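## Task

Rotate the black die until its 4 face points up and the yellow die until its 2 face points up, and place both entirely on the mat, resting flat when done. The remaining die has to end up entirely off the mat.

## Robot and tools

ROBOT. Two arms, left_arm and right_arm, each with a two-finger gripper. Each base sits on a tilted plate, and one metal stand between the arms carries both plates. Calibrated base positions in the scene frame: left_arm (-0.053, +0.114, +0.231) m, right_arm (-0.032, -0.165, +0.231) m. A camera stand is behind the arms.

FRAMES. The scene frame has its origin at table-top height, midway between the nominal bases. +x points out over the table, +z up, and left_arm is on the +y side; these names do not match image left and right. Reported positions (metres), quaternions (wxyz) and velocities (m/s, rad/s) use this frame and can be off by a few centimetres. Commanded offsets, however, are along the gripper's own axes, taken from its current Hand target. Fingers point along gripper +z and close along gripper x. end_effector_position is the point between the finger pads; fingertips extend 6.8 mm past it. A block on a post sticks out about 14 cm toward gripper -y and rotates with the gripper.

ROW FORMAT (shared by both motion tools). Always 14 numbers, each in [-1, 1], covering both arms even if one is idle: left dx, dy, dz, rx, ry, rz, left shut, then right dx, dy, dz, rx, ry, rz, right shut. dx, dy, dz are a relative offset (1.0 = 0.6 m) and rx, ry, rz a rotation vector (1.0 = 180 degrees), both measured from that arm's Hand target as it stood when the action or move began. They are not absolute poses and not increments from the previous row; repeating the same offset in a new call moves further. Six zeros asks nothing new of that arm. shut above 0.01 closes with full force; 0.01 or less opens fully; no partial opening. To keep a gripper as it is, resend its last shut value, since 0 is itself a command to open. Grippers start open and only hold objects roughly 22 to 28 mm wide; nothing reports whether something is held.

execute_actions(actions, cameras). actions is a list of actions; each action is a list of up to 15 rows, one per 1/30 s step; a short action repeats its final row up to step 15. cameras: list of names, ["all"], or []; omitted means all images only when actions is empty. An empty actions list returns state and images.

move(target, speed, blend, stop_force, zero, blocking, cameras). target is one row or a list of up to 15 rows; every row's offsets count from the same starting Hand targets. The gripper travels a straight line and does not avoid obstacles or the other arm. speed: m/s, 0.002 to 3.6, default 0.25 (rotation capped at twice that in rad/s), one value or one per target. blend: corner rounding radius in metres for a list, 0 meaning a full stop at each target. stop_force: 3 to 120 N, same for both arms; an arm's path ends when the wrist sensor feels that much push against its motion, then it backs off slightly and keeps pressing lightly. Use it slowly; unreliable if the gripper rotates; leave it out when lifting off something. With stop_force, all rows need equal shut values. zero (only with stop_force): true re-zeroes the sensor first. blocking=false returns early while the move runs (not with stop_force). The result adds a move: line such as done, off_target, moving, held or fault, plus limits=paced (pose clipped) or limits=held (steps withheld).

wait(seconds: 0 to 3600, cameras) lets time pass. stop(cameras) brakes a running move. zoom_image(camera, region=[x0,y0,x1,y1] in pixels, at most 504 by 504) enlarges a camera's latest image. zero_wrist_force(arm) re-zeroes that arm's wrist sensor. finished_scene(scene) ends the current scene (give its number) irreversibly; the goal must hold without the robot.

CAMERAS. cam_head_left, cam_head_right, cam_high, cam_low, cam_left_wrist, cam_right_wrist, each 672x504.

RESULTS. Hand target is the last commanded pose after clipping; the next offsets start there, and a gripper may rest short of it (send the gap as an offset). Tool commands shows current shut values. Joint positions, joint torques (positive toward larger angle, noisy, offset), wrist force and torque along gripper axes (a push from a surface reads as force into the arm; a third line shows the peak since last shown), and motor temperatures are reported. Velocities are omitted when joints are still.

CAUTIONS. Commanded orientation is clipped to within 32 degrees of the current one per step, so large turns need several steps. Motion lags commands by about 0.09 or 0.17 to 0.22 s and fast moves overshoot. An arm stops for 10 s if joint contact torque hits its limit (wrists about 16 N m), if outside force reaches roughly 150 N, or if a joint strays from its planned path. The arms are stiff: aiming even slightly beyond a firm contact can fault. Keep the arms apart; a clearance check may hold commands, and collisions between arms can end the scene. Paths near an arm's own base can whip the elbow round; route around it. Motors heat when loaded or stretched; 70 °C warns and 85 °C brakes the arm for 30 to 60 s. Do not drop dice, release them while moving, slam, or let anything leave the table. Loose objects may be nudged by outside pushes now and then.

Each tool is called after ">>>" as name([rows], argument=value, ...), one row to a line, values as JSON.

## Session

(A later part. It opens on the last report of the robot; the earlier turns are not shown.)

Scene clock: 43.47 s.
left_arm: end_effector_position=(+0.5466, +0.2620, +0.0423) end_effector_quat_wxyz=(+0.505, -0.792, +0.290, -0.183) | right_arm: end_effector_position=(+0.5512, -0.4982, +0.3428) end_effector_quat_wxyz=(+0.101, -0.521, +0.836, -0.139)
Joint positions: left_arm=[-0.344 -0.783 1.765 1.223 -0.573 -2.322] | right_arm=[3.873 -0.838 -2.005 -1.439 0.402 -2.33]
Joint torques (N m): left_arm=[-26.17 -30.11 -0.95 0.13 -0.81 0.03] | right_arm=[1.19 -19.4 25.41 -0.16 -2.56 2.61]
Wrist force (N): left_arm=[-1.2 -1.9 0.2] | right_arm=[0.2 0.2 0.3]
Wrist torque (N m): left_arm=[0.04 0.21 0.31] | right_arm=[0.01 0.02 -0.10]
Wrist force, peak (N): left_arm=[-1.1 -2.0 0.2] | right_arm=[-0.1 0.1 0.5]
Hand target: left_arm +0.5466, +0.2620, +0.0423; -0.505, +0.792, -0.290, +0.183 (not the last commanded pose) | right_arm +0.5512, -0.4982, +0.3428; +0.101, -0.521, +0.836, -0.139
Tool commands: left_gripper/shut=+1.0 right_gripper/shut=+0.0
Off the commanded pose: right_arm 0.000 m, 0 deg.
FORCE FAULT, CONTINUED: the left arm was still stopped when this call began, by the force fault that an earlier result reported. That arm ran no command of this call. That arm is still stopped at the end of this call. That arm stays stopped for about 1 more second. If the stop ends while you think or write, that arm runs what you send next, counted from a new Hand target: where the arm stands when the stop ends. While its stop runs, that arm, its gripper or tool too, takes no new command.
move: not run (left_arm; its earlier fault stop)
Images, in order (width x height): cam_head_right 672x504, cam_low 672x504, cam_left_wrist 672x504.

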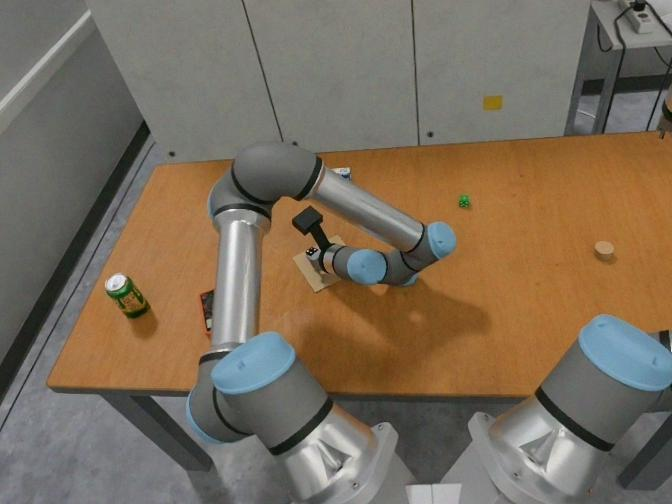

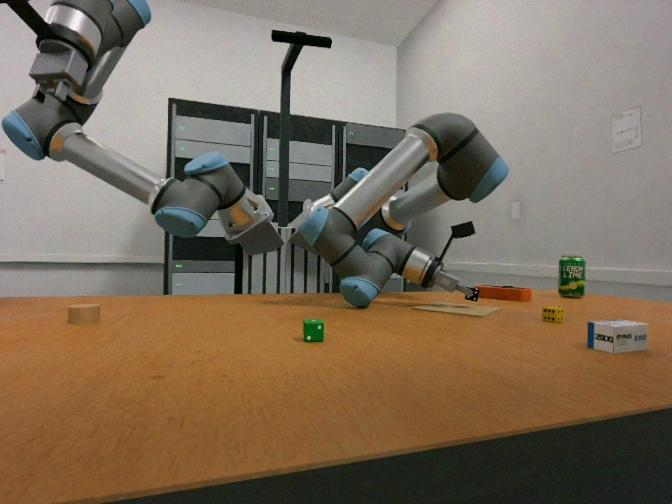

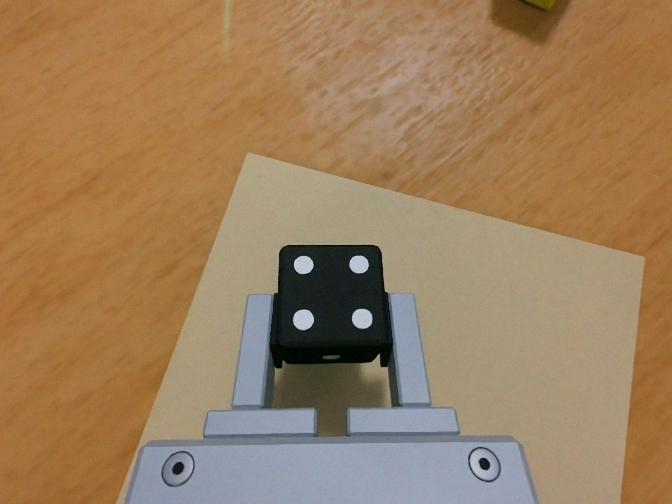

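>>> wait(seconds=1)

>>> move([
  [0,-0.0755,-0.035,0,0,0,1,0,0,0,0,0,0,0],
  [0,-0.0755,-0.035,0,-0.151,-0.0705,1,0,0,0,0,0,0,0],
], speed=0.25, blend=[0.02,0], cameras=["cam_low","cam_left_wrist"])

Scene clock: 45.07 s.
left_arm: end_effector_position=(+0.5466, +0.2620, +0.0423) end_effector_quat_wxyz=(+0.505, -0.792, +0.290, -0.183) | right_arm: end_effector_position=(+0.5512, -0.4982, +0.3428) end_effector_quat_wxyz=(+0.101, -0.521, +0.836, -0.139)
Joint positions: left_arm=[-0.344 -0.783 1.765 1.223 -0.573 -2.322] | right_arm=[3.873 -0.838 -2.005 -1.439 0.402 -2.33]
Joint torques (N m): left_arm=[-24.54 -30.65 0.09 0.35 -0.87 0.26] | right_arm=[1.18 -19.27 26.6 -0.04 -2.48 2.56]
Wrist force (N): left_arm=[-1.4 -1.7 0.0] | right_arm=[0.2 0.2 0.5]
Wrist torque (N m): left_arm=[0.05 0.22 0.31] | right_arm=[0.01 0.01 -0.10]
Wrist force, peak (N): left_arm=[-1.2 -2.2 0.1] | right_arm=[0.2 0.0 0.8]
Hand target: left_arm +0.5466, +0.2620, +0.0423; -0.505, +0.792, -0.290, +0.183 (not the last commanded pose) | right_arm +0.5512, -0.4982, +0.3428; +0.101, -0.521, +0.836, -0.139
Tool commands: left_gripper/shut=+1.0 right_gripper/shut=+0.0
Off the commanded pose: right_arm 0.000 m, 0 deg.
FORCE FAULT, CONTINUED: the left arm's stop, for the force fault that an earlier result reported, is over. The rest of the stop counts as 2 of the actions that you can send in this scene. During its stop the left arm's controller moved it back a little. That arm's target is now where it stood when the stop ended, not its last command. That arm accepts commands again.
wait: 1.00 s; at rest from the start

Scene clock: 47.13 s.
left_arm: end_effector_position=(+0.5467, +0.2620, +0.0922) end_effector_quat_wxyz=(+0.536, -0.840, +0.075, -0.047) | right_arm: end_effector_position=(+0.5512, -0.4982, +0.3428) end_effector_quat_wxyz=(+0.101, -0.521, +0.836, -0.139)
Joint positions: left_arm=[-0.451 -0.952 1.501 0.424 -0.41 -1.385] | right_arm=[3.873 -0.838 -2.005 -1.439 0.402 -2.33]
Joint torques (N m): left_arm=[-13.78 -50.26 -18.2 -1.2 -3.08 1.84] | right_arm=[1.06 -19.82 27.27 -0.04 -2.54 2.63]
Wrist force (N): left_arm=[-1.2 -1.8 0.2] | right_arm=[0.0 0.0 0.3]
Wrist torque (N m): left_arm=[0.05 0.17 0.29] | right_arm=[-0.01 0.03 -0.10]
Wrist force, peak (N): left_arm=[-3.1 -1.5 -0.3] | right_arm=[0.3 0.0 0.8]
Hand target: left_arm +0.5467, +0.2620, +0.0922; -0.536, +0.840, -0.075, +0.047 | right_arm +0.5512, -0.4982, +0.3428; +0.101, -0.521, +0.836, -0.139
Off the commanded pose: left_arm 0.000 m, 0 deg | right_arm 0.000 m, 0 deg.
move: done

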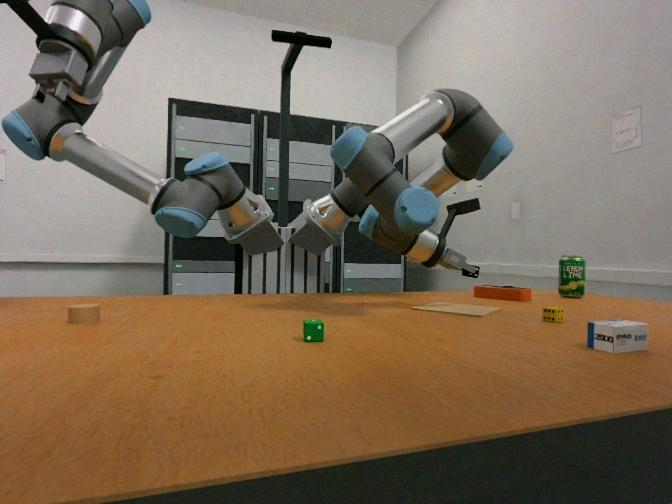

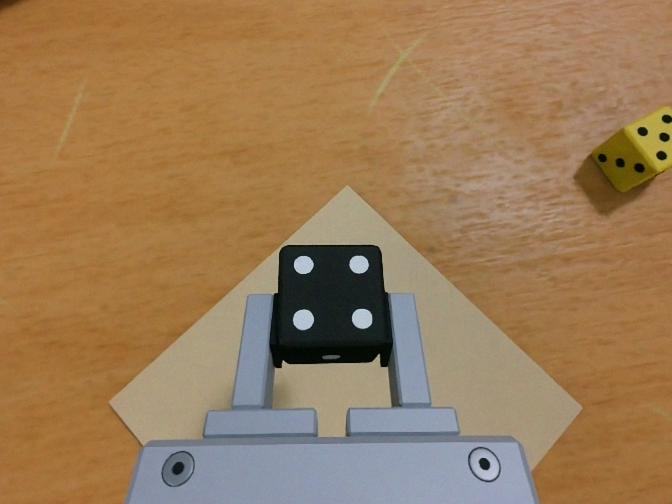

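>>> move(target=[0,0.068,0.0317,0,0,0,1,0,0,0,0,0,0,0], speed=0.25)

>>> move(target=[0,0.05,0.0233,0,0,0,1,0,0,0,0,0,0,0], speed=0.022, stop_force=6, cameras=["cam_low","cam_left_wrist"])

>>> zoom_image(camera="cam_low", region=[380, 200, 530, 330])

Scene clock: 48.77 s.
left_arm: end_effector_position=(+0.5467, +0.2621, +0.0472) end_effector_quat_wxyz=(+0.536, -0.840, +0.074, -0.047) | right_arm: end_effector_position=(+0.5512, -0.4982, +0.3428) end_effector_quat_wxyz=(+0.101, -0.521, +0.836, -0.139)
Joint positions: left_arm=[-0.386 -0.848 1.434 0.521 -0.377 -1.531] | right_arm=[3.873 -0.838 -2.005 -1.439 0.402 -2.33]
Joint torques (N m): left_arm=[-13.86 -14.79 -15.63 4.65 1.12 -1.29] | right_arm=[1.67 -19.22 25.82 0.13 -2.57 2.48]
Wrist force (N): left_arm=[-1.6 -1.7 0.7] | right_arm=[0.1 0.1 0.2]
Wrist torque (N m): left_arm=[0.03 0.20 0.37] | right_arm=[0.00 0.02 -0.10]
Wrist force, peak (N): left_arm=[-1.0 -3.0 0.0] | right_arm=[0.3 0.2 0.7]
Hand target: left_arm +0.5467, +0.2621, +0.0472; -0.536, +0.840, -0.075, +0.047 | right_arm +0.5512, -0.4982, +0.3428; +0.101, -0.521, +0.836, -0.139
Off the commanded pose: left_arm 0.000 m, 0 deg | right_arm 0.000 m, 0 deg.
move: done

Scene clock: 50.80 s.
left_arm: end_effector_position=(+0.5466, +0.2621, +0.0292) end_effector_quat_wxyz=(+0.536, -0.840, +0.074, -0.046) | right_arm: end_effector_position=(+0.5512, -0.4982, +0.3428) end_effector_quat_wxyz=(+0.101, -0.521, +0.836, -0.139)
Joint positions: left_arm=[-0.361 -0.804 1.403 0.566 -0.366 -1.593] | right_arm=[3.873 -0.838 -2.005 -1.439 0.402 -2.33]
Joint torques (N m): left_arm=[-44.91 -52.21 3.58 -1.24 -1.35 1.62] | right_arm=[2.43 -19.99 26.53 -0.14 -2.46 2.25]
Wrist force (N): left_arm=[-1.9 -5.7 0.1] | right_arm=[0.1 0.0 0.5]
Wrist torque (N m): left_arm=[0.06 0.19 0.35] | right_arm=[-0.01 0.03 -0.10]
Wrist force, peak (N): left_arm=[-3.1 -8.9 -4.7] | right_arm=[0.1 0.1 0.8]
Hand target: left_arm +0.5466, +0.2621, +0.0292; -0.536, +0.840, -0.074, +0.046 (not the last commanded pose) | right_arm +0.5512, -0.4982, +0.3428; +0.101, -0.521, +0.836, -0.139
Off the commanded pose: left_arm 0.015 m, 0 deg | right_arm 0.000 m, 0 deg.
move: contact (left_arm)

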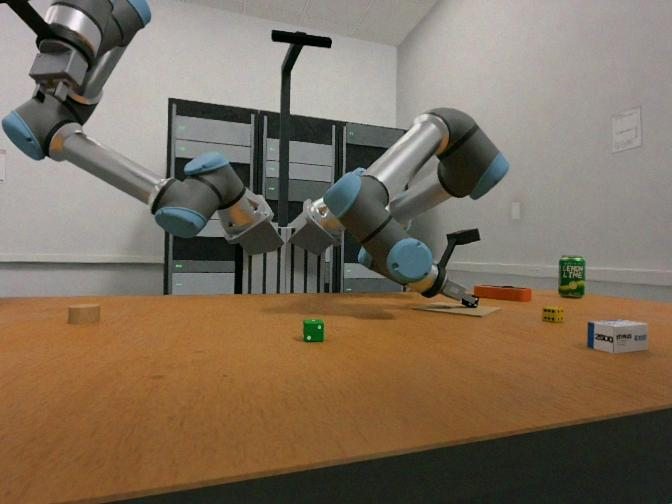

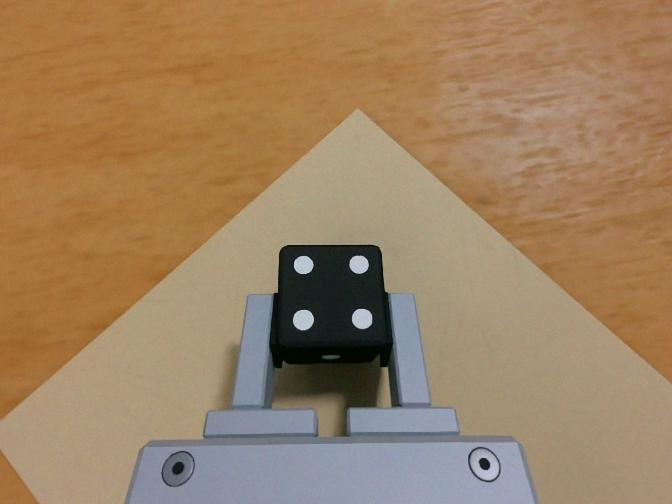

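Scaled by 3.360 from the camera's image (finer frame: 960x720).

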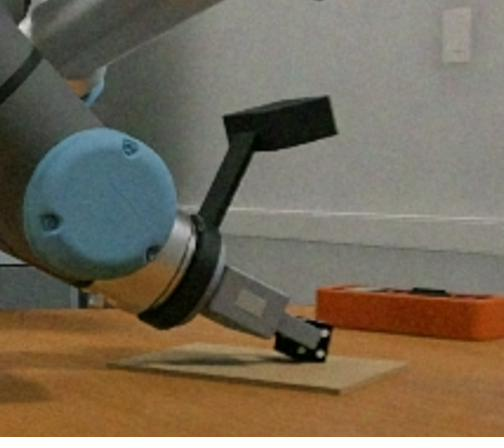

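>>> move([
  [0,0,0,0,0,0,0,0,0,0,0,0,0,0],
  [0,0,-0.11,0,0,0,0,0,0,0,0,0,0,0],
  [0,-0.16,-0.21,0,0,0,0,0,0,0,0,0,0,0],
], speed=[0.1,0.15,0.3], blend=[0,0.02,0], cameras=["cam_low","cam_left_wrist"])

>>> zoom_image(camera="cam_left_wrist", region=[230, 0, 570, 260])

Scene clock: 53.50 s.
left_arm: end_effector_position=(+0.5340, +0.1894, +0.1693) end_effector_quat_wxyz=(+0.536, -0.840, +0.074, -0.046) | right_arm: end_effector_position=(+0.5512, -0.4982, +0.3428) end_effector_quat_wxyz=(+0.101, -0.521, +0.836, -0.139)
Joint positions: left_arm=[-0.663 -1.037 1.579 0.131 -0.556 -1.048] | right_arm=[3.873 -0.838 -2.005 -1.439 0.402 -2.33]
Joint torques (N m): left_arm=[-45.57 -45.2 0.99 -1.29 -2.66 2.3] | right_arm=[1.4 -19.47 26.54 -0.1 -2.41 2.51]
Wrist force (N): left_arm=[-1.4 -1.7 0.6] | right_arm=[0.2 -0.1 0.4]
Wrist torque (N m): left_arm=[0.06 0.17 0.28] | right_arm=[-0.03 0.02 -0.10]
Wrist force, peak (N): left_arm=[-2.0 -5.7 0.1] | right_arm=[0.2 0.2 0.7]
Hand target: left_arm +0.5339, +0.1894, +0.1694; -0.536, +0.840, -0.074, +0.046 | right_arm +0.5512, -0.4982, +0.3428; +0.101, -0.521, +0.836, -0.139
Off the commanded pose: left_arm 0.000 m, 0 deg | right_arm 0.000 m, 0 deg.
move: done

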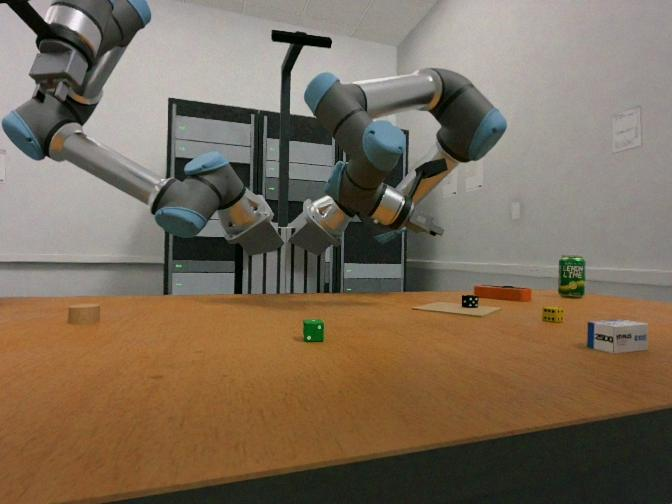

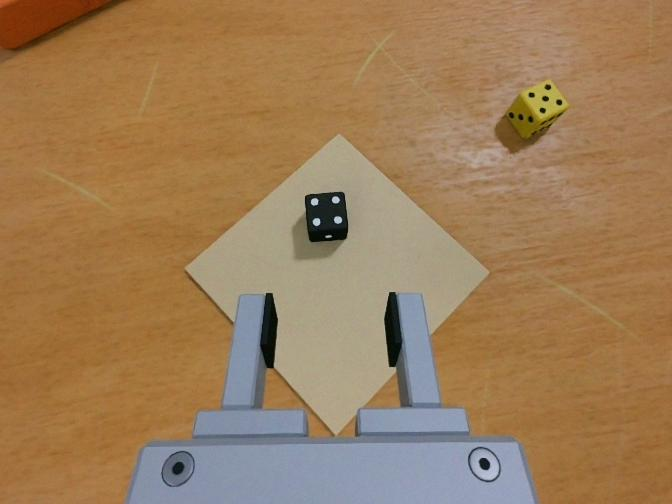

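Scaled by 1.482 from the camera's image (finer frame: 960x720).

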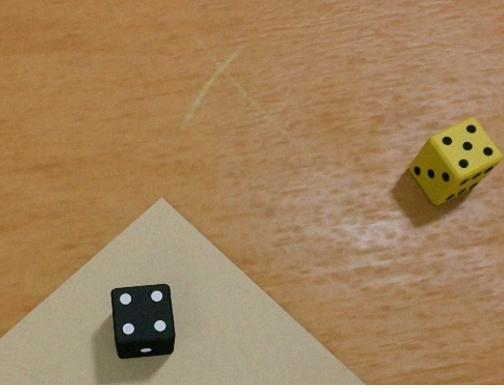

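>>> move(target=[0.225,-0.093,0.275,-0.353,-0.091,-0.1435,0,0,0,0,0,0,0,0], speed=0.35, cameras=["cam_low","cam_left_wrist"])

>>> zoom_image(camera="cam_low", region=[500, 220, 620, 340])

Scene clock: 58.70 s.
left_arm: end_effector_position=(+0.6971, +0.3363, +0.1501) end_effector_quat_wxyz=(-0.001, +0.986, +0.164, +0.000) | right_arm: end_effector_position=(+0.5512, -0.4982, +0.3428) end_effector_quat_wxyz=(+0.101, -0.521, +0.836, -0.139)
Joint positions: left_arm=[-0.317 -1.502 1.606 -2.151 -0.787 1.134] | right_arm=[3.873 -0.838 -2.005 -1.439 0.402 -2.33]
Joint torques (N m): left_arm=[-2.52 -49.66 -2.76 -4.38 -1.47 1.61] | right_arm=[1.81 -19.42 26.24 -0.01 -2.55 2.44]
Wrist force (N): left_arm=[-0.6 -0.4 -0.8] | right_arm=[0.1 -0.1 0.3]
Wrist torque (N m): left_arm=[0.10 0.03 0.12] | right_arm=[-0.02 0.02 -0.10]
Wrist force, peak (N): left_arm=[-1.6 -2.2 -0.2] | right_arm=[-0.1 0.0 0.8]
Hand target: left_arm +0.6971, +0.3363, +0.1501; -0.001, +0.986, +0.164, +0.000 | right_arm +0.5512, -0.4982, +0.3428; +0.101, -0.521, +0.836, -0.139
Off the commanded pose: left_arm 0.000 m, 0 deg | right_arm 0.000 m, 0 deg.
move: done

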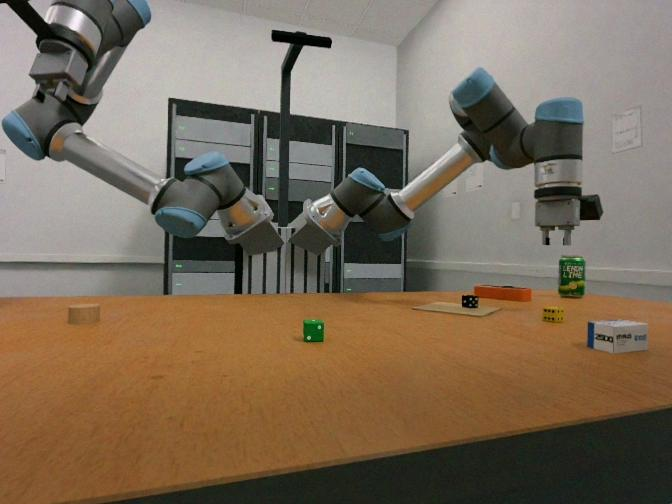

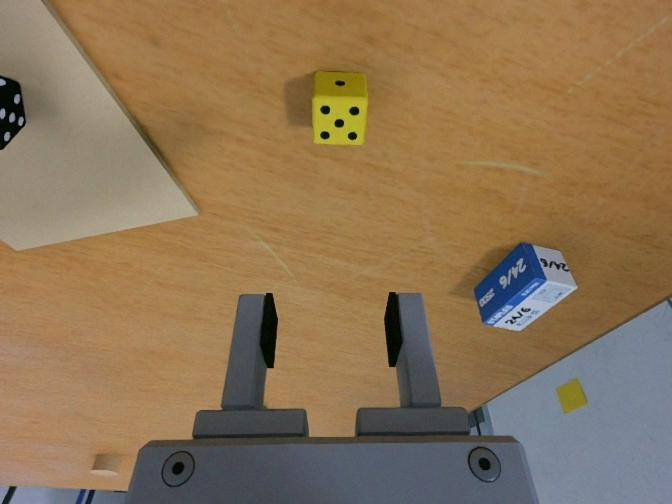

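Scaled by 4.200 from the camera's image (finer frame: 960x720).

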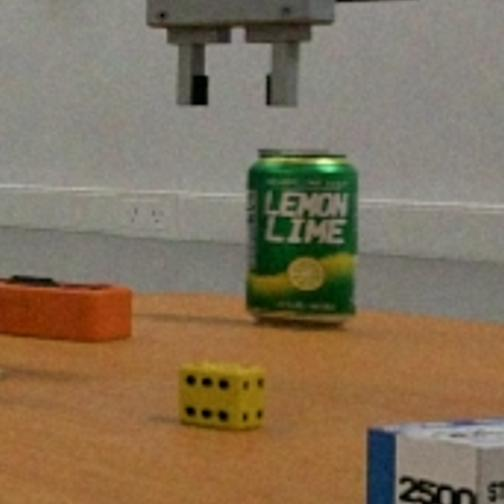

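>>> move(target=[0.0067,0.02,0.125,0,0,0,0,0,0,0,0,0,0,0], speed=0.25, cameras=["cam_low","cam_left_wrist"])

>>> zoom_image(camera="cam_low", region=[500, 220, 620, 340])

Scene clock: 60.37 s.
left_arm: end_effector_position=(+0.7047, +0.3264, +0.0752) end_effector_quat_wxyz=(-0.001, +0.986, +0.164, +0.000) | right_arm: end_effector_position=(+0.5512, -0.4982, +0.3428) end_effector_quat_wxyz=(+0.101, -0.521, +0.836, -0.139)
Joint positions: left_arm=[-0.232 -1.361 1.586 -2.342 -0.829 1.236] | right_arm=[3.873 -0.838 -2.005 -1.439 0.402 -2.33]
Joint torques (N m): left_arm=[-4.07 -15.73 -23.09 -4.64 -1.21 1.95] | right_arm=[1.43 -18.56 27.34 -0.06 -2.51 2.52]
Wrist force (N): left_arm=[-0.8 -0.6 -0.7] | right_arm=[0.1 -0.2 0.3]
Wrist torque (N m): left_arm=[0.09 0.03 0.11] | right_arm=[-0.03 0.02 -0.10]
Wrist force, peak (N): left_arm=[-0.6 -1.3 -1.7] | right_arm=[0.4 0.3 0.5]
Hand target: left_arm +0.7047, +0.3264, +0.0751; -0.001, +0.986, +0.164, +0.000 | right_arm +0.5512, -0.4982, +0.3428; +0.101, -0.521, +0.836, -0.139
Off the commanded pose: left_arm 0.000 m, 0 deg | right_arm 0.000 m, 0 deg.
move: done

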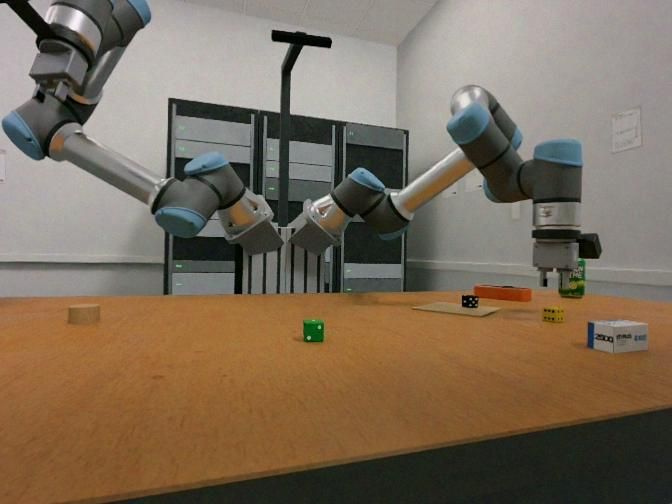

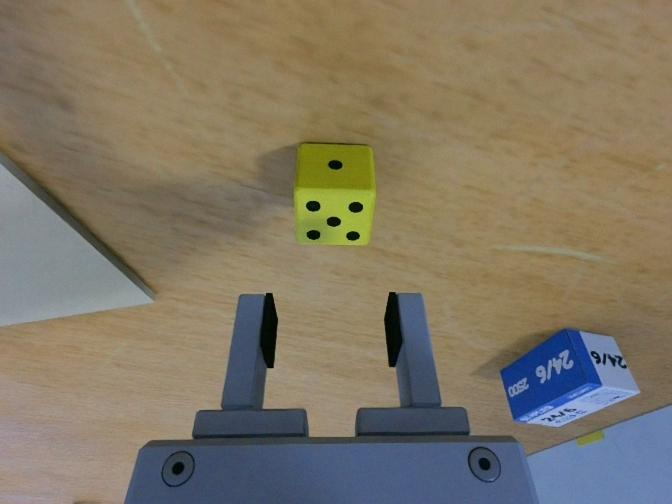

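Scaled by 4.200 from the camera's image (finer frame: 960x720).

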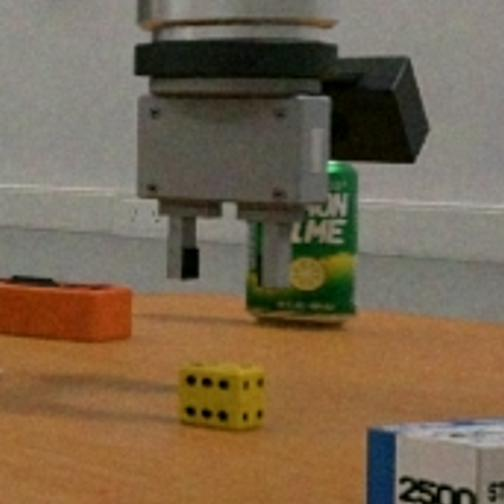

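>>> move([
  [0.0025,0.003,0.035,-0.083,0,0,0,0,0,0,0,0,0,0],
  [0.0025,0.0072,0.074,-0.083,0,0,0,0,0,0,0,0,0,0],
], speed=[0.15,0.06], stop_force=8, cameras=["cam_low","cam_left_wrist"])

>>> zoom_image(camera="cam_low", region=[500, 220, 620, 340])

Scene clock: 65.13 s.
left_arm: end_effector_position=(+0.7075, +0.3228, +0.0307) end_effector_quat_wxyz=(+0.127, +0.978, +0.163, +0.021) | right_arm: end_effector_position=(+0.5512, -0.4982, +0.3428) end_effector_quat_wxyz=(+0.101, -0.521, +0.836, -0.139)
Joint positions: left_arm=[-0.113 -1.299 1.575 -2.536 -1.151 1.396] | right_arm=[3.873 -0.838 -2.005 -1.439 0.402 -2.33]
Joint torques (N m): left_arm=[-1.3 -18.04 -22.73 -4.96 -1.69 1.65] | right_arm=[1.67 -20.22 26.82 -0.05 -2.46 2.39]
Wrist force (N): left_arm=[-0.6 -0.5 -0.4] | right_arm=[0.1 -0.1 0.4]
Wrist torque (N m): left_arm=[-0.01 -0.01 0.03] | right_arm=[-0.02 0.03 -0.11]
Wrist force, peak (N): left_arm=[-1.1 -1.2 -0.8] | right_arm=[0.1 0.1 0.8]
Hand target: left_arm +0.7075, +0.3228, +0.0307; +0.127, +0.978, +0.163, +0.021 | right_arm +0.5512, -0.4982, +0.3428; +0.101, -0.521, +0.836, -0.139
Off the commanded pose: left_arm 0.000 m, 0 deg | right_arm 0.000 m, 0 deg.
move: done

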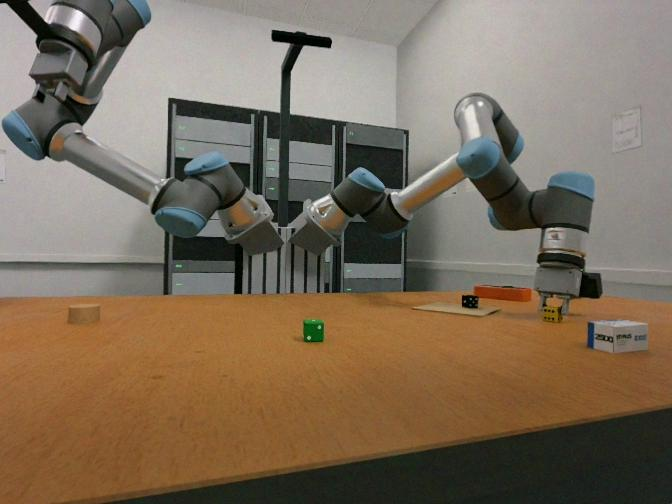

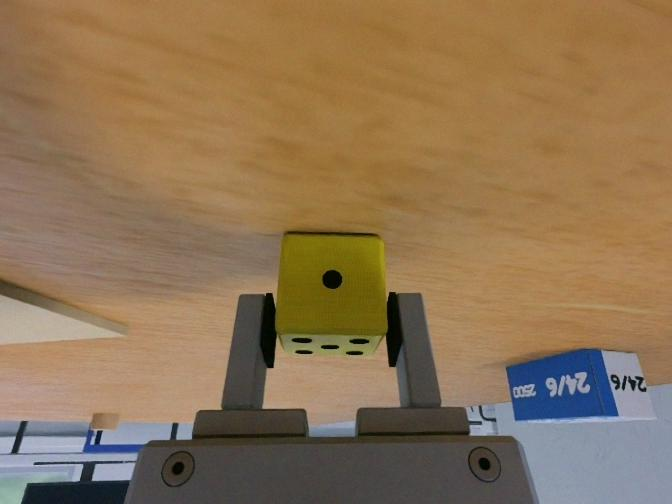

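Scaled by 4.200 from the camera's image (finer frame: 960x720).

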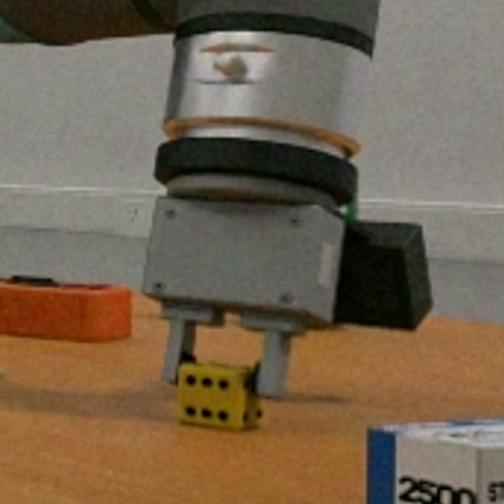

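>>> move([
  [0,0,0,0,0,0,1,0,0,0,0,0,0,0],
  [0,0.051,-0.193,0,0,0,1,0,0,0,0,0,0,0],
  [-0.243,0.168,-0.195,0.435,0.073,0.158,1,0,0,0,0,0,0,0],
  [-0.243,0.134,-0.066,0.435,0.073,0.158,1,0,0,0,0,0,0,0],
], speed=0.35, blend=[0,0.03,0.02,0], cameras=["cam_low","cam_left_wrist"])

Scene clock: 71.47 s.
left_arm: end_effector_position=(+0.5916, +0.2116, +0.0896) end_effector_quat_wxyz=(+0.537, -0.839, +0.074, -0.045) | right_arm: end_effector_position=(+0.5512, -0.4982, +0.3428) end_effector_quat_wxyz=(+0.101, -0.521, +0.836, -0.139)
Joint positions: left_arm=[-0.49 -0.836 1.298 0.435 -0.436 -1.303] | right_arm=[3.873 -0.838 -2.005 -1.439 0.402 -2.33]
Joint torques (N m): left_arm=[-15.28 -14.62 2.53 4.3 -2.89 -1.1] | right_arm=[1.19 -18.57 26.66 -0.14 -2.29 2.41]
Wrist force (N): left_arm=[-1.4 -1.7 0.3] | right_arm=[-0.2 0.1 0.4]
Wrist torque (N m): left_arm=[0.07 0.19 0.37] | right_arm=[0.00 0.05 -0.10]
Wrist force, peak (N): left_arm=[-1.6 -2.3 -1.2] | right_arm=[0.1 0.2 0.9]
Hand target: left_arm +0.5916, +0.2116, +0.0896; -0.537, +0.839, -0.074, +0.045 | right_arm +0.5512, -0.4982, +0.3428; +0.101, -0.521, +0.836, -0.139
Off the commanded pose: left_arm 0.000 m, 0 deg | right_arm 0.000 m, 0 deg.
move: done

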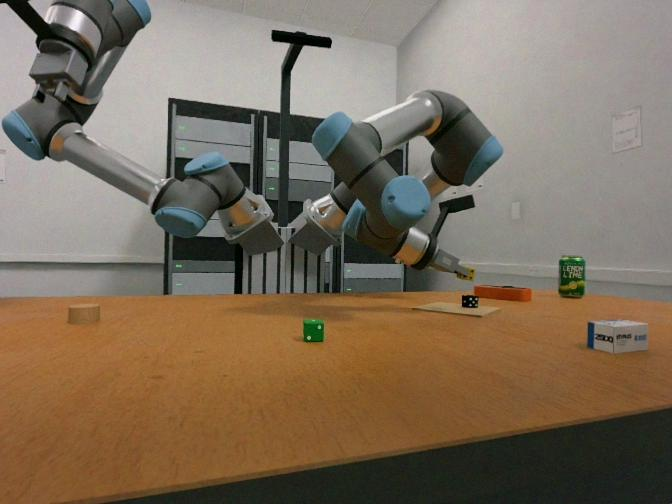

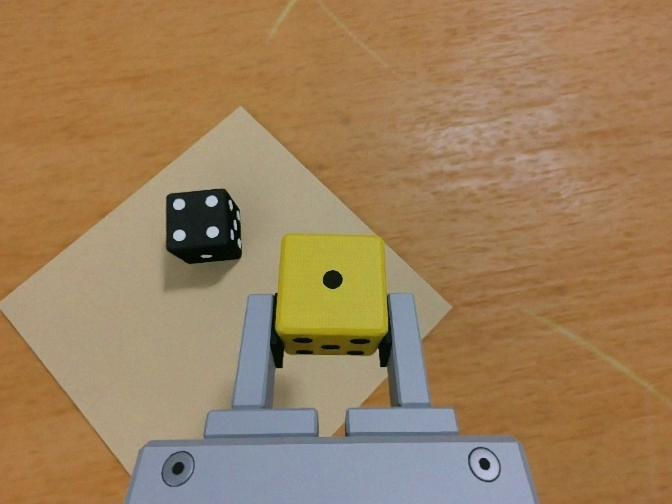

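>>> move(target=[0,0.065,0.0303,0,0,0,1,0,0,0,0,0,0,0], speed=0.25)

>>> move(target=[0,0.05,0.0233,0,0,0,1,0,0,0,0,0,0,0], speed=0.022, stop_force=6, cameras=["cam_low"])

>>> zoom_image(camera="cam_low", region=[380, 200, 530, 330])

Scene clock: 73.33 s.
left_arm: end_effector_position=(+0.5914, +0.2118, +0.0466) end_effector_quat_wxyz=(+0.537, -0.839, +0.074, -0.045) | right_arm: end_effector_position=(+0.5512, -0.4982, +0.3428) end_effector_quat_wxyz=(+0.101, -0.521, +0.836, -0.139)
Joint positions: left_arm=[-0.433 -0.746 1.233 0.514 -0.403 -1.416] | right_arm=[3.873 -0.838 -2.005 -1.439 0.402 -2.33]
Joint torques (N m): left_arm=[-16.75 -13.79 -19.46 4.17 0.59 -1.55] | right_arm=[0.94 -19.21 26.5 -0.11 -2.51 2.45]
Wrist force (N): left_arm=[-1.3 -1.8 0.5] | right_arm=[0.0 0.0 0.6]
Wrist torque (N m): left_arm=[0.04 0.16 0.37] | right_arm=[-0.01 0.03 -0.10]
Wrist force, peak (N): left_arm=[-1.3 -2.8 0.1] | right_arm=[0.2 0.1 0.7]
Hand target: left_arm +0.5914, +0.2118, +0.0466; -0.537, +0.839, -0.074, +0.045 | right_arm +0.5512, -0.4982, +0.3428; +0.101, -0.521, +0.836, -0.139
Off the commanded pose: left_arm 0.000 m, 0 deg | right_arm 0.000 m, 0 deg.
move: done

Scene clock: 75.37 s.
left_arm: end_effector_position=(+0.5913, +0.2119, +0.0289) end_effector_quat_wxyz=(+0.537, -0.839, +0.074, -0.045) | right_arm: end_effector_position=(+0.5512, -0.4982, +0.3428) end_effector_quat_wxyz=(+0.101, -0.521, +0.836, -0.139)
Joint positions: left_arm=[-0.411 -0.706 1.201 0.552 -0.392 -1.465] | right_arm=[3.873 -0.838 -2.005 -1.439 0.402 -2.33]
Joint torques (N m): left_arm=[-49.62 -54.6 3.18 -1.29 -1.63 1.27] | right_arm=[1.2 -19.73 26.46 -0.08 -2.24 2.54]
Wrist force (N): left_arm=[-1.9 -4.9 0.1] | right_arm=[0.0 0.1 0.3]
Wrist torque (N m): left_arm=[0.09 0.16 0.35] | right_arm=[0.00 0.03 -0.10]
Wrist force, peak (N): left_arm=[-1.9 -9.1 -5.0] | right_arm=[0.2 -0.2 0.7]
Hand target: left_arm +0.5913, +0.2119, +0.0289; -0.537, +0.839, -0.074, +0.045 (not the last commanded pose) | right_arm +0.5512, -0.4982, +0.3428; +0.101, -0.521, +0.836, -0.139
Off the commanded pose: left_arm 0.015 m, 0 deg | right_arm 0.000 m, 0 deg.
move: contact (left_arm)

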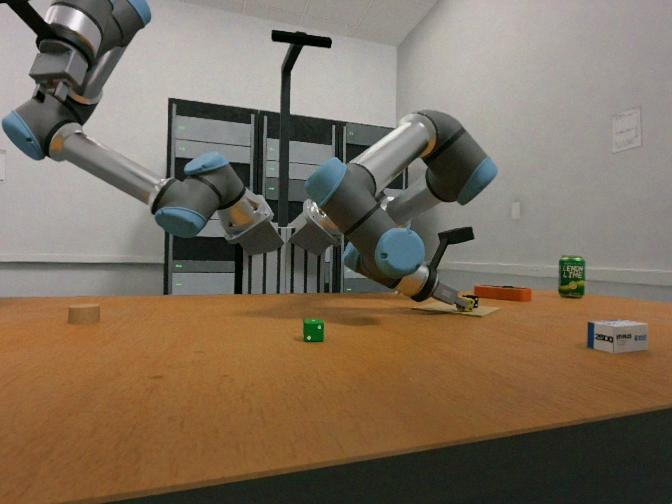

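Scaled by 3.360 from the camera's image (finer frame: 960x720).

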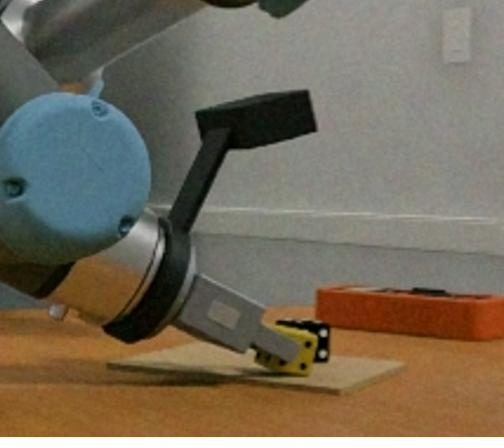

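>>> move([
  [0,0,0,0,0,0,0,0,0,0,0,0,0,0],
  [0,0,-0.11,0,0,0,0,0,0,0,0,0,0,0],
  [0,-0.14,-0.12,0,0,0,0,0,0,0,0,0,0,0],
  [0,-0.113,-0.053,-0.444,0,0,0,0,0,0,0,0,0,0],
], speed=[0.1,0.15,0.25,0.4], blend=[0,0.02,0.02,0], cameras=["cam_low","cam_left_wrist"])

>>> zoom_image(camera="cam_low", region=[400, 220, 520, 330])

Scene clock: 81.10 s.
left_arm: end_effector_position=(+0.5915, +0.2114, +0.1038) end_effector_quat_wxyz=(+0.127, +0.988, -0.086, -0.013) | right_arm: end_effector_position=(+0.5512, -0.4982, +0.3428) end_effector_quat_wxyz=(+0.101, -0.521, +0.836, -0.139)
Joint positions: left_arm=[-0.367 -1.52 1.952 -2.429 -1.023 1.57] | right_arm=[3.873 -0.838 -2.005 -1.439 0.402 -2.33]
Joint torques (N m): left_arm=[-0.3 -44.29 -0.27 -5.09 -1.23 1.89] | right_arm=[2.17 -19.67 26.99 -0.07 -2.25 2.41]
Wrist force (N): left_arm=[-0.4 -0.4 -0.4] | right_arm=[0.0 0.0 0.2]
Wrist torque (N m): left_arm=[0.03 0.02 0.06] | right_arm=[-0.01 0.03 -0.11]
Wrist force, peak (N): left_arm=[-1.6 -5.4 0.3] | right_arm=[0.1 0.2 0.7]
Hand target: left_arm +0.5915, +0.2114, +0.1038; +0.127, +0.988, -0.086, -0.013 | right_arm +0.5512, -0.4982, +0.3428; +0.101, -0.521, +0.836, -0.139
Off the commanded pose: left_arm 0.000 m, 0 deg | right_arm 0.000 m, 0 deg.
move: done; limits=paced

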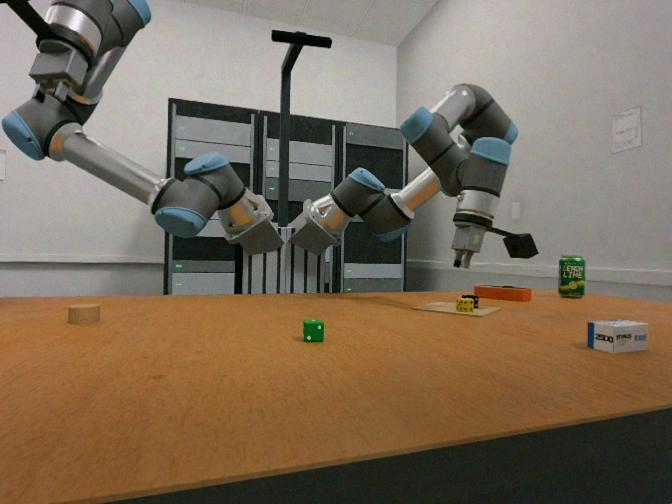

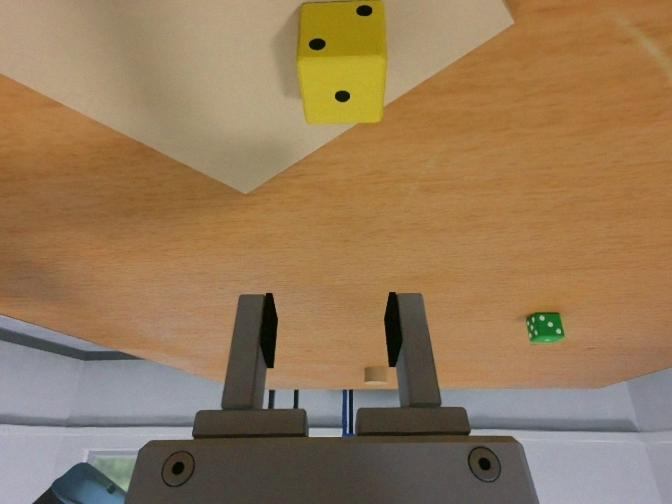

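Scaled by 4.200 from the camera's image (finer frame: 960x720).

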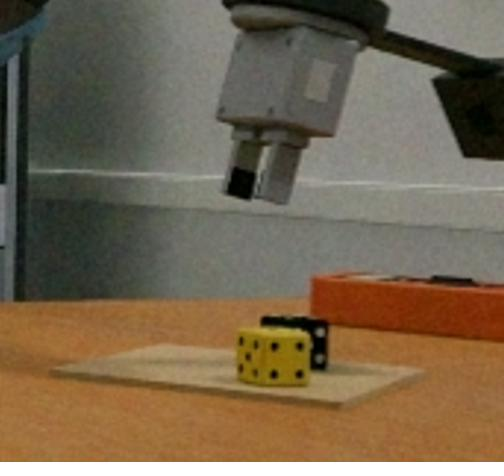

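>>> move(target=[0.006,-0.0216,0.0805,0,0,0,0,0,0,0,0,0,0,0], speed=0.15, cameras=["cam_low","cam_left_wrist"])

>>> zoom_image(camera="cam_low", region=[400, 220, 520, 330])

Scene clock: 82.57 s.
left_arm: end_effector_position=(+0.5949, +0.2111, +0.0538) end_effector_quat_wxyz=(+0.127, +0.988, -0.086, -0.013) | right_arm: end_effector_position=(+0.5512, -0.4982, +0.3428) end_effector_quat_wxyz=(+0.101, -0.521, +0.836, -0.139)
Joint positions: left_arm=[-0.294 -1.414 1.928 -2.55 -1.055 1.647] | right_arm=[3.873 -0.838 -2.005 -1.439 0.402 -2.33]
Joint torques (N m): left_arm=[-2.06 -10.69 -20.89 -4.48 -1.77 1.95] | right_arm=[0.87 -19.44 26.63 -0.03 -2.23 2.39]
Wrist force (N): left_arm=[-0.4 -0.4 -0.2] | right_arm=[-0.1 -0.2 0.3]
Wrist torque (N m): left_arm=[0.03 0.01 0.06] | right_arm=[-0.03 0.04 -0.10]
Wrist force, peak (N): left_arm=[-0.4 -0.4 -1.9] | right_arm=[-0.1 0.2 0.6]
Hand target: left_arm +0.5949, +0.2111, +0.0538; +0.127, +0.988, -0.086, -0.013 | right_arm +0.5512, -0.4982, +0.3428; +0.101, -0.521, +0.836, -0.139
Off the commanded pose: left_arm 0.000 m, 0 deg | right_arm 0.000 m, 0 deg.
move: done

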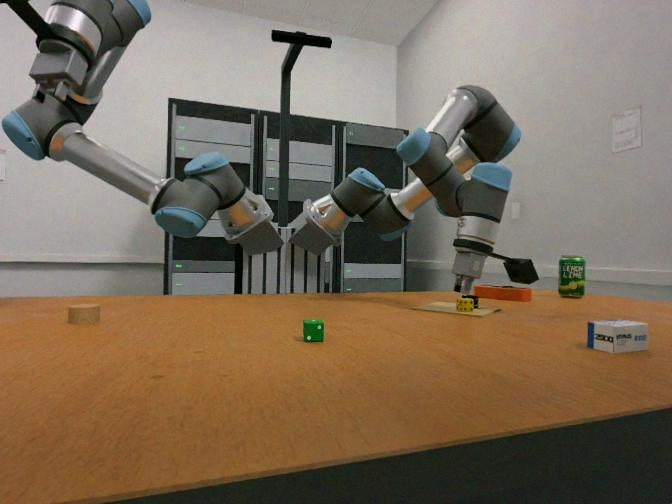

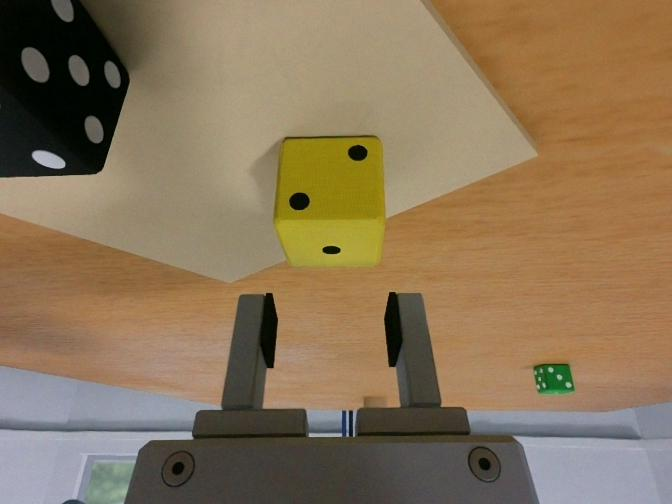

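Scaled by 4.200 from the camera's image (finer frame: 960x720).

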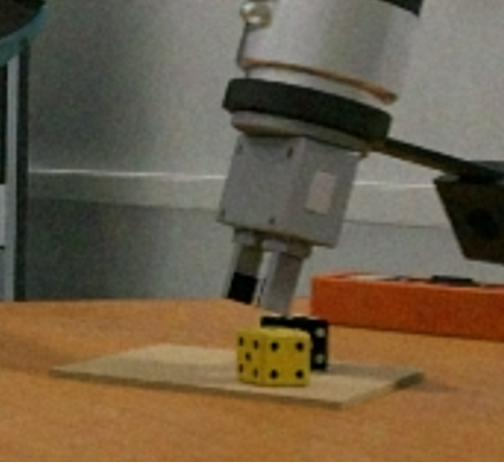

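>>> move([
  [0,-0.0145,-0.004,0,0,0,0,0,0,0,0,0,0,0],
  [0,-0.0247,0.034,0,0,0,0,0,0,0,0,0,0,0],
], speed=0.05, stop_force=6, cameras=["cam_low","cam_left_wrist"])

>>> zoom_image(camera="cam_low", region=[400, 220, 520, 330])

Scene clock: 86.37 s.
left_arm: end_effector_position=(+0.5964, +0.2201, +0.0303) end_effector_quat_wxyz=(+0.127, +0.988, -0.086, -0.013) | right_arm: end_effector_position=(+0.5512, -0.4982, +0.3428) end_effector_quat_wxyz=(+0.101, -0.521, +0.836, -0.139)
Joint positions: left_arm=[-0.248 -1.371 1.908 -2.595 -1.076 1.693] | right_arm=[3.873 -0.838 -2.005 -1.439 0.402 -2.33]
Joint torques (N m): left_arm=[-1.82 -12.35 -18.8 -5.02 -1.75 1.85] | right_arm=[1.31 -19.76 26.27 -0.12 -2.2 2.33]
Wrist force (N): left_arm=[-0.4 -0.3 -0.3] | right_arm=[0.3 0.1 0.2]
Wrist torque (N m): left_arm=[0.06 0.02 0.06] | right_arm=[-0.01 0.01 -0.10]
Wrist force, peak (N): left_arm=[-0.9 -0.6 -1.0] | right_arm=[0.0 0.3 0.5]
Hand target: left_arm +0.5964, +0.2201, +0.0303; +0.127, +0.988, -0.086, -0.013 | right_arm +0.5512, -0.4982, +0.3428; +0.101, -0.521, +0.836, -0.139
Off the commanded pose: left_arm 0.000 m, 0 deg | right_arm 0.000 m, 0 deg.
move: done

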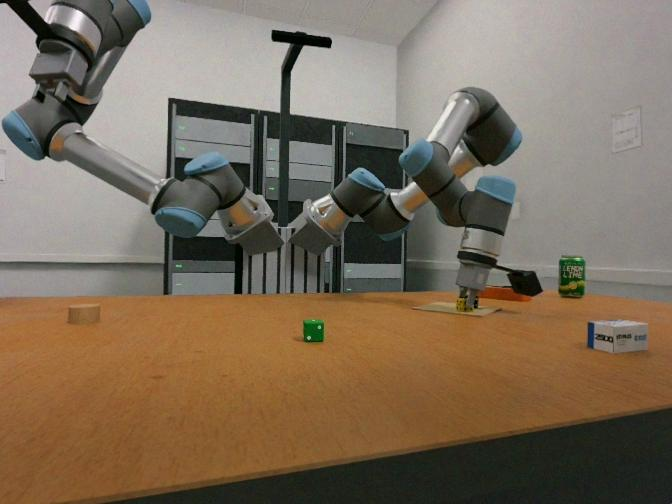

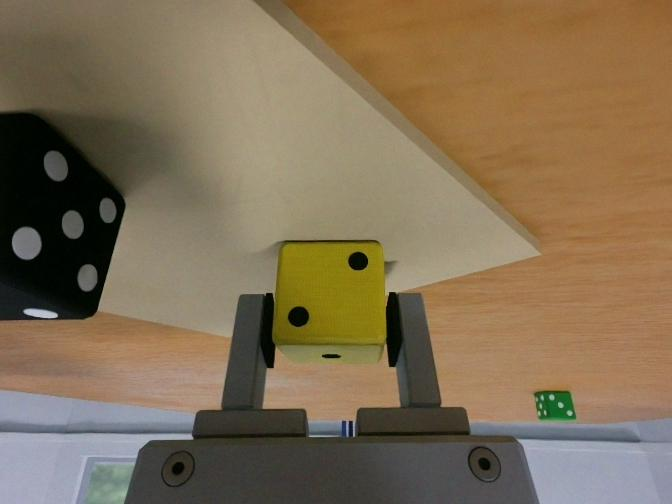

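Scaled by 4.200 from the camera's image (finer frame: 960x720).

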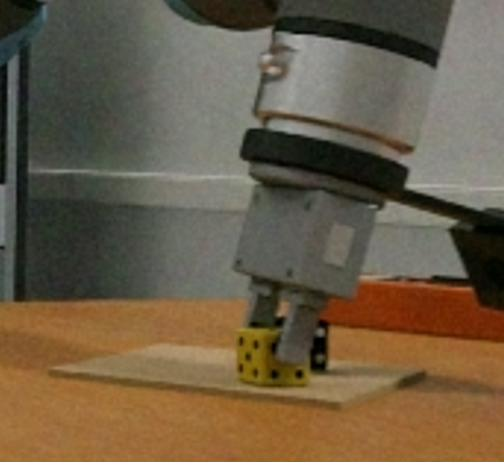

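>>> move([
  [0,0,0,0,0,0,1,0,0,0,0,0,0,0],
  [0,0.026,-0.0966,0,0,0,1,0,0,0,0,0,0,0],
  [-0.005,0.055,-0.1233,0.444,0,0,1,0,0,0,0,0,0,0],
  [-0.005,0.0278,-0.0218,0.444,0,0,1,0,0,0,0,0,0,0],
], speed=0.3, blend=[0,0.01,0.01,0])

>>> move(target=[0,0.05,0.0233,0,0,0,1,0,0,0,0,0,0,0], speed=0.022, stop_force=6, cameras=["cam_low","cam_left_wrist"])

>>> zoom_image(camera="cam_low", region=[400, 220, 520, 330])

Scene clock: 93.03 s.
left_arm: end_effector_position=(+0.5913, +0.2080, +0.0472) end_effector_quat_wxyz=(+0.537, -0.839, +0.074, -0.045) | right_arm: end_effector_position=(+0.5512, -0.4982, +0.3428) end_effector_quat_wxyz=(+0.101, -0.521, +0.836, -0.139)
Joint positions: left_arm=[-0.438 -0.86 1.85 -3.14 0.406 1.736] | right_arm=[3.873 -0.838 -2.005 -1.439 0.402 -2.33]
Joint torques (N m): left_arm=[-11.41 -10.62 -13.57 -4.41 3.23 2.08] | right_arm=[1.11 -20.28 27.32 -0.19 -2.17 2.48]
Wrist force (N): left_arm=[-1.8 -1.5 0.4] | right_arm=[-0.1 -0.1 0.4]
Wrist torque (N m): left_arm=[0.07 0.25 0.31] | right_arm=[-0.02 0.03 -0.11]
Wrist force, peak (N): left_arm=[-0.5 -2.7 -1.1] | right_arm=[0.4 0.2 0.8]
Hand target: left_arm +0.5913, +0.2080, +0.0472; -0.537, +0.839, -0.074, +0.045 | right_arm +0.5512, -0.4982, +0.3428; +0.101, -0.521, +0.836, -0.139
Off the commanded pose: left_arm 0.000 m, 0 deg | right_arm 0.000 m, 0 deg.
move: done

Scene clock: 95.13 s.
left_arm: end_effector_position=(+0.5912, +0.2081, +0.0273) end_effector_quat_wxyz=(+0.537, -0.839, +0.074, -0.045) | right_arm: end_effector_position=(+0.5512, -0.4982, +0.3428) end_effector_quat_wxyz=(+0.101, -0.521, +0.836, -0.139)
Joint positions: left_arm=[-0.413 -0.836 1.832 -3.097 0.393 1.682] | right_arm=[3.873 -0.838 -2.005 -1.439 0.402 -2.33]
Joint torques (N m): left_arm=[-43.91 -49.68 6.35 -4.21 1.44 1.56] | right_arm=[2.26 -19.97 26.76 -0.17 -2.21 2.39]
Wrist force (N): left_arm=[-2.0 -6.9 -0.7] | right_arm=[0.1 -0.2 0.5]
Wrist torque (N m): left_arm=[0.07 0.16 0.42] | right_arm=[-0.02 0.02 -0.10]
Wrist force, peak (N): left_arm=[-1.7 -9.3 -5.3] | right_arm=[0.4 0.4 0.4]
Hand target: left_arm +0.5912, +0.2081, +0.0273; -0.537, +0.839, -0.074, +0.045 (not the last commanded pose) | right_arm +0.5512, -0.4982, +0.3428; +0.101, -0.521, +0.836, -0.139
Off the commanded pose: left_arm 0.013 m, 0 deg | right_arm 0.000 m, 0 deg.
move: contact (left_arm)

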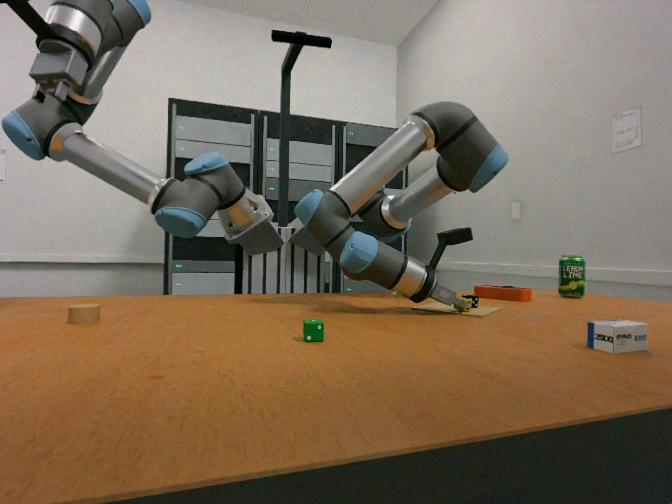

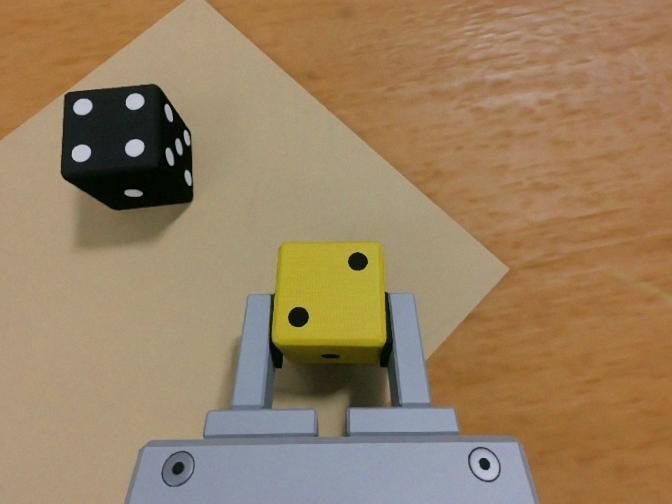

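Scaled by 4.200 from the camera's image (finer frame: 960x720).

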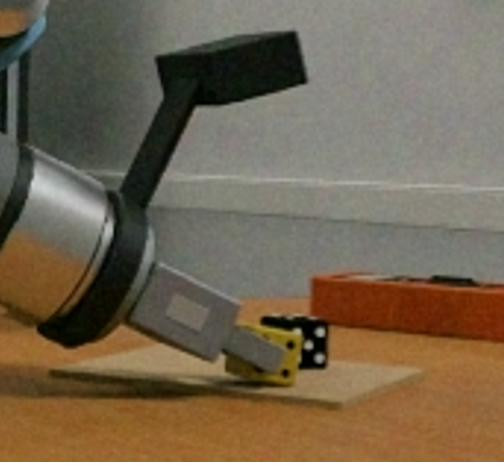

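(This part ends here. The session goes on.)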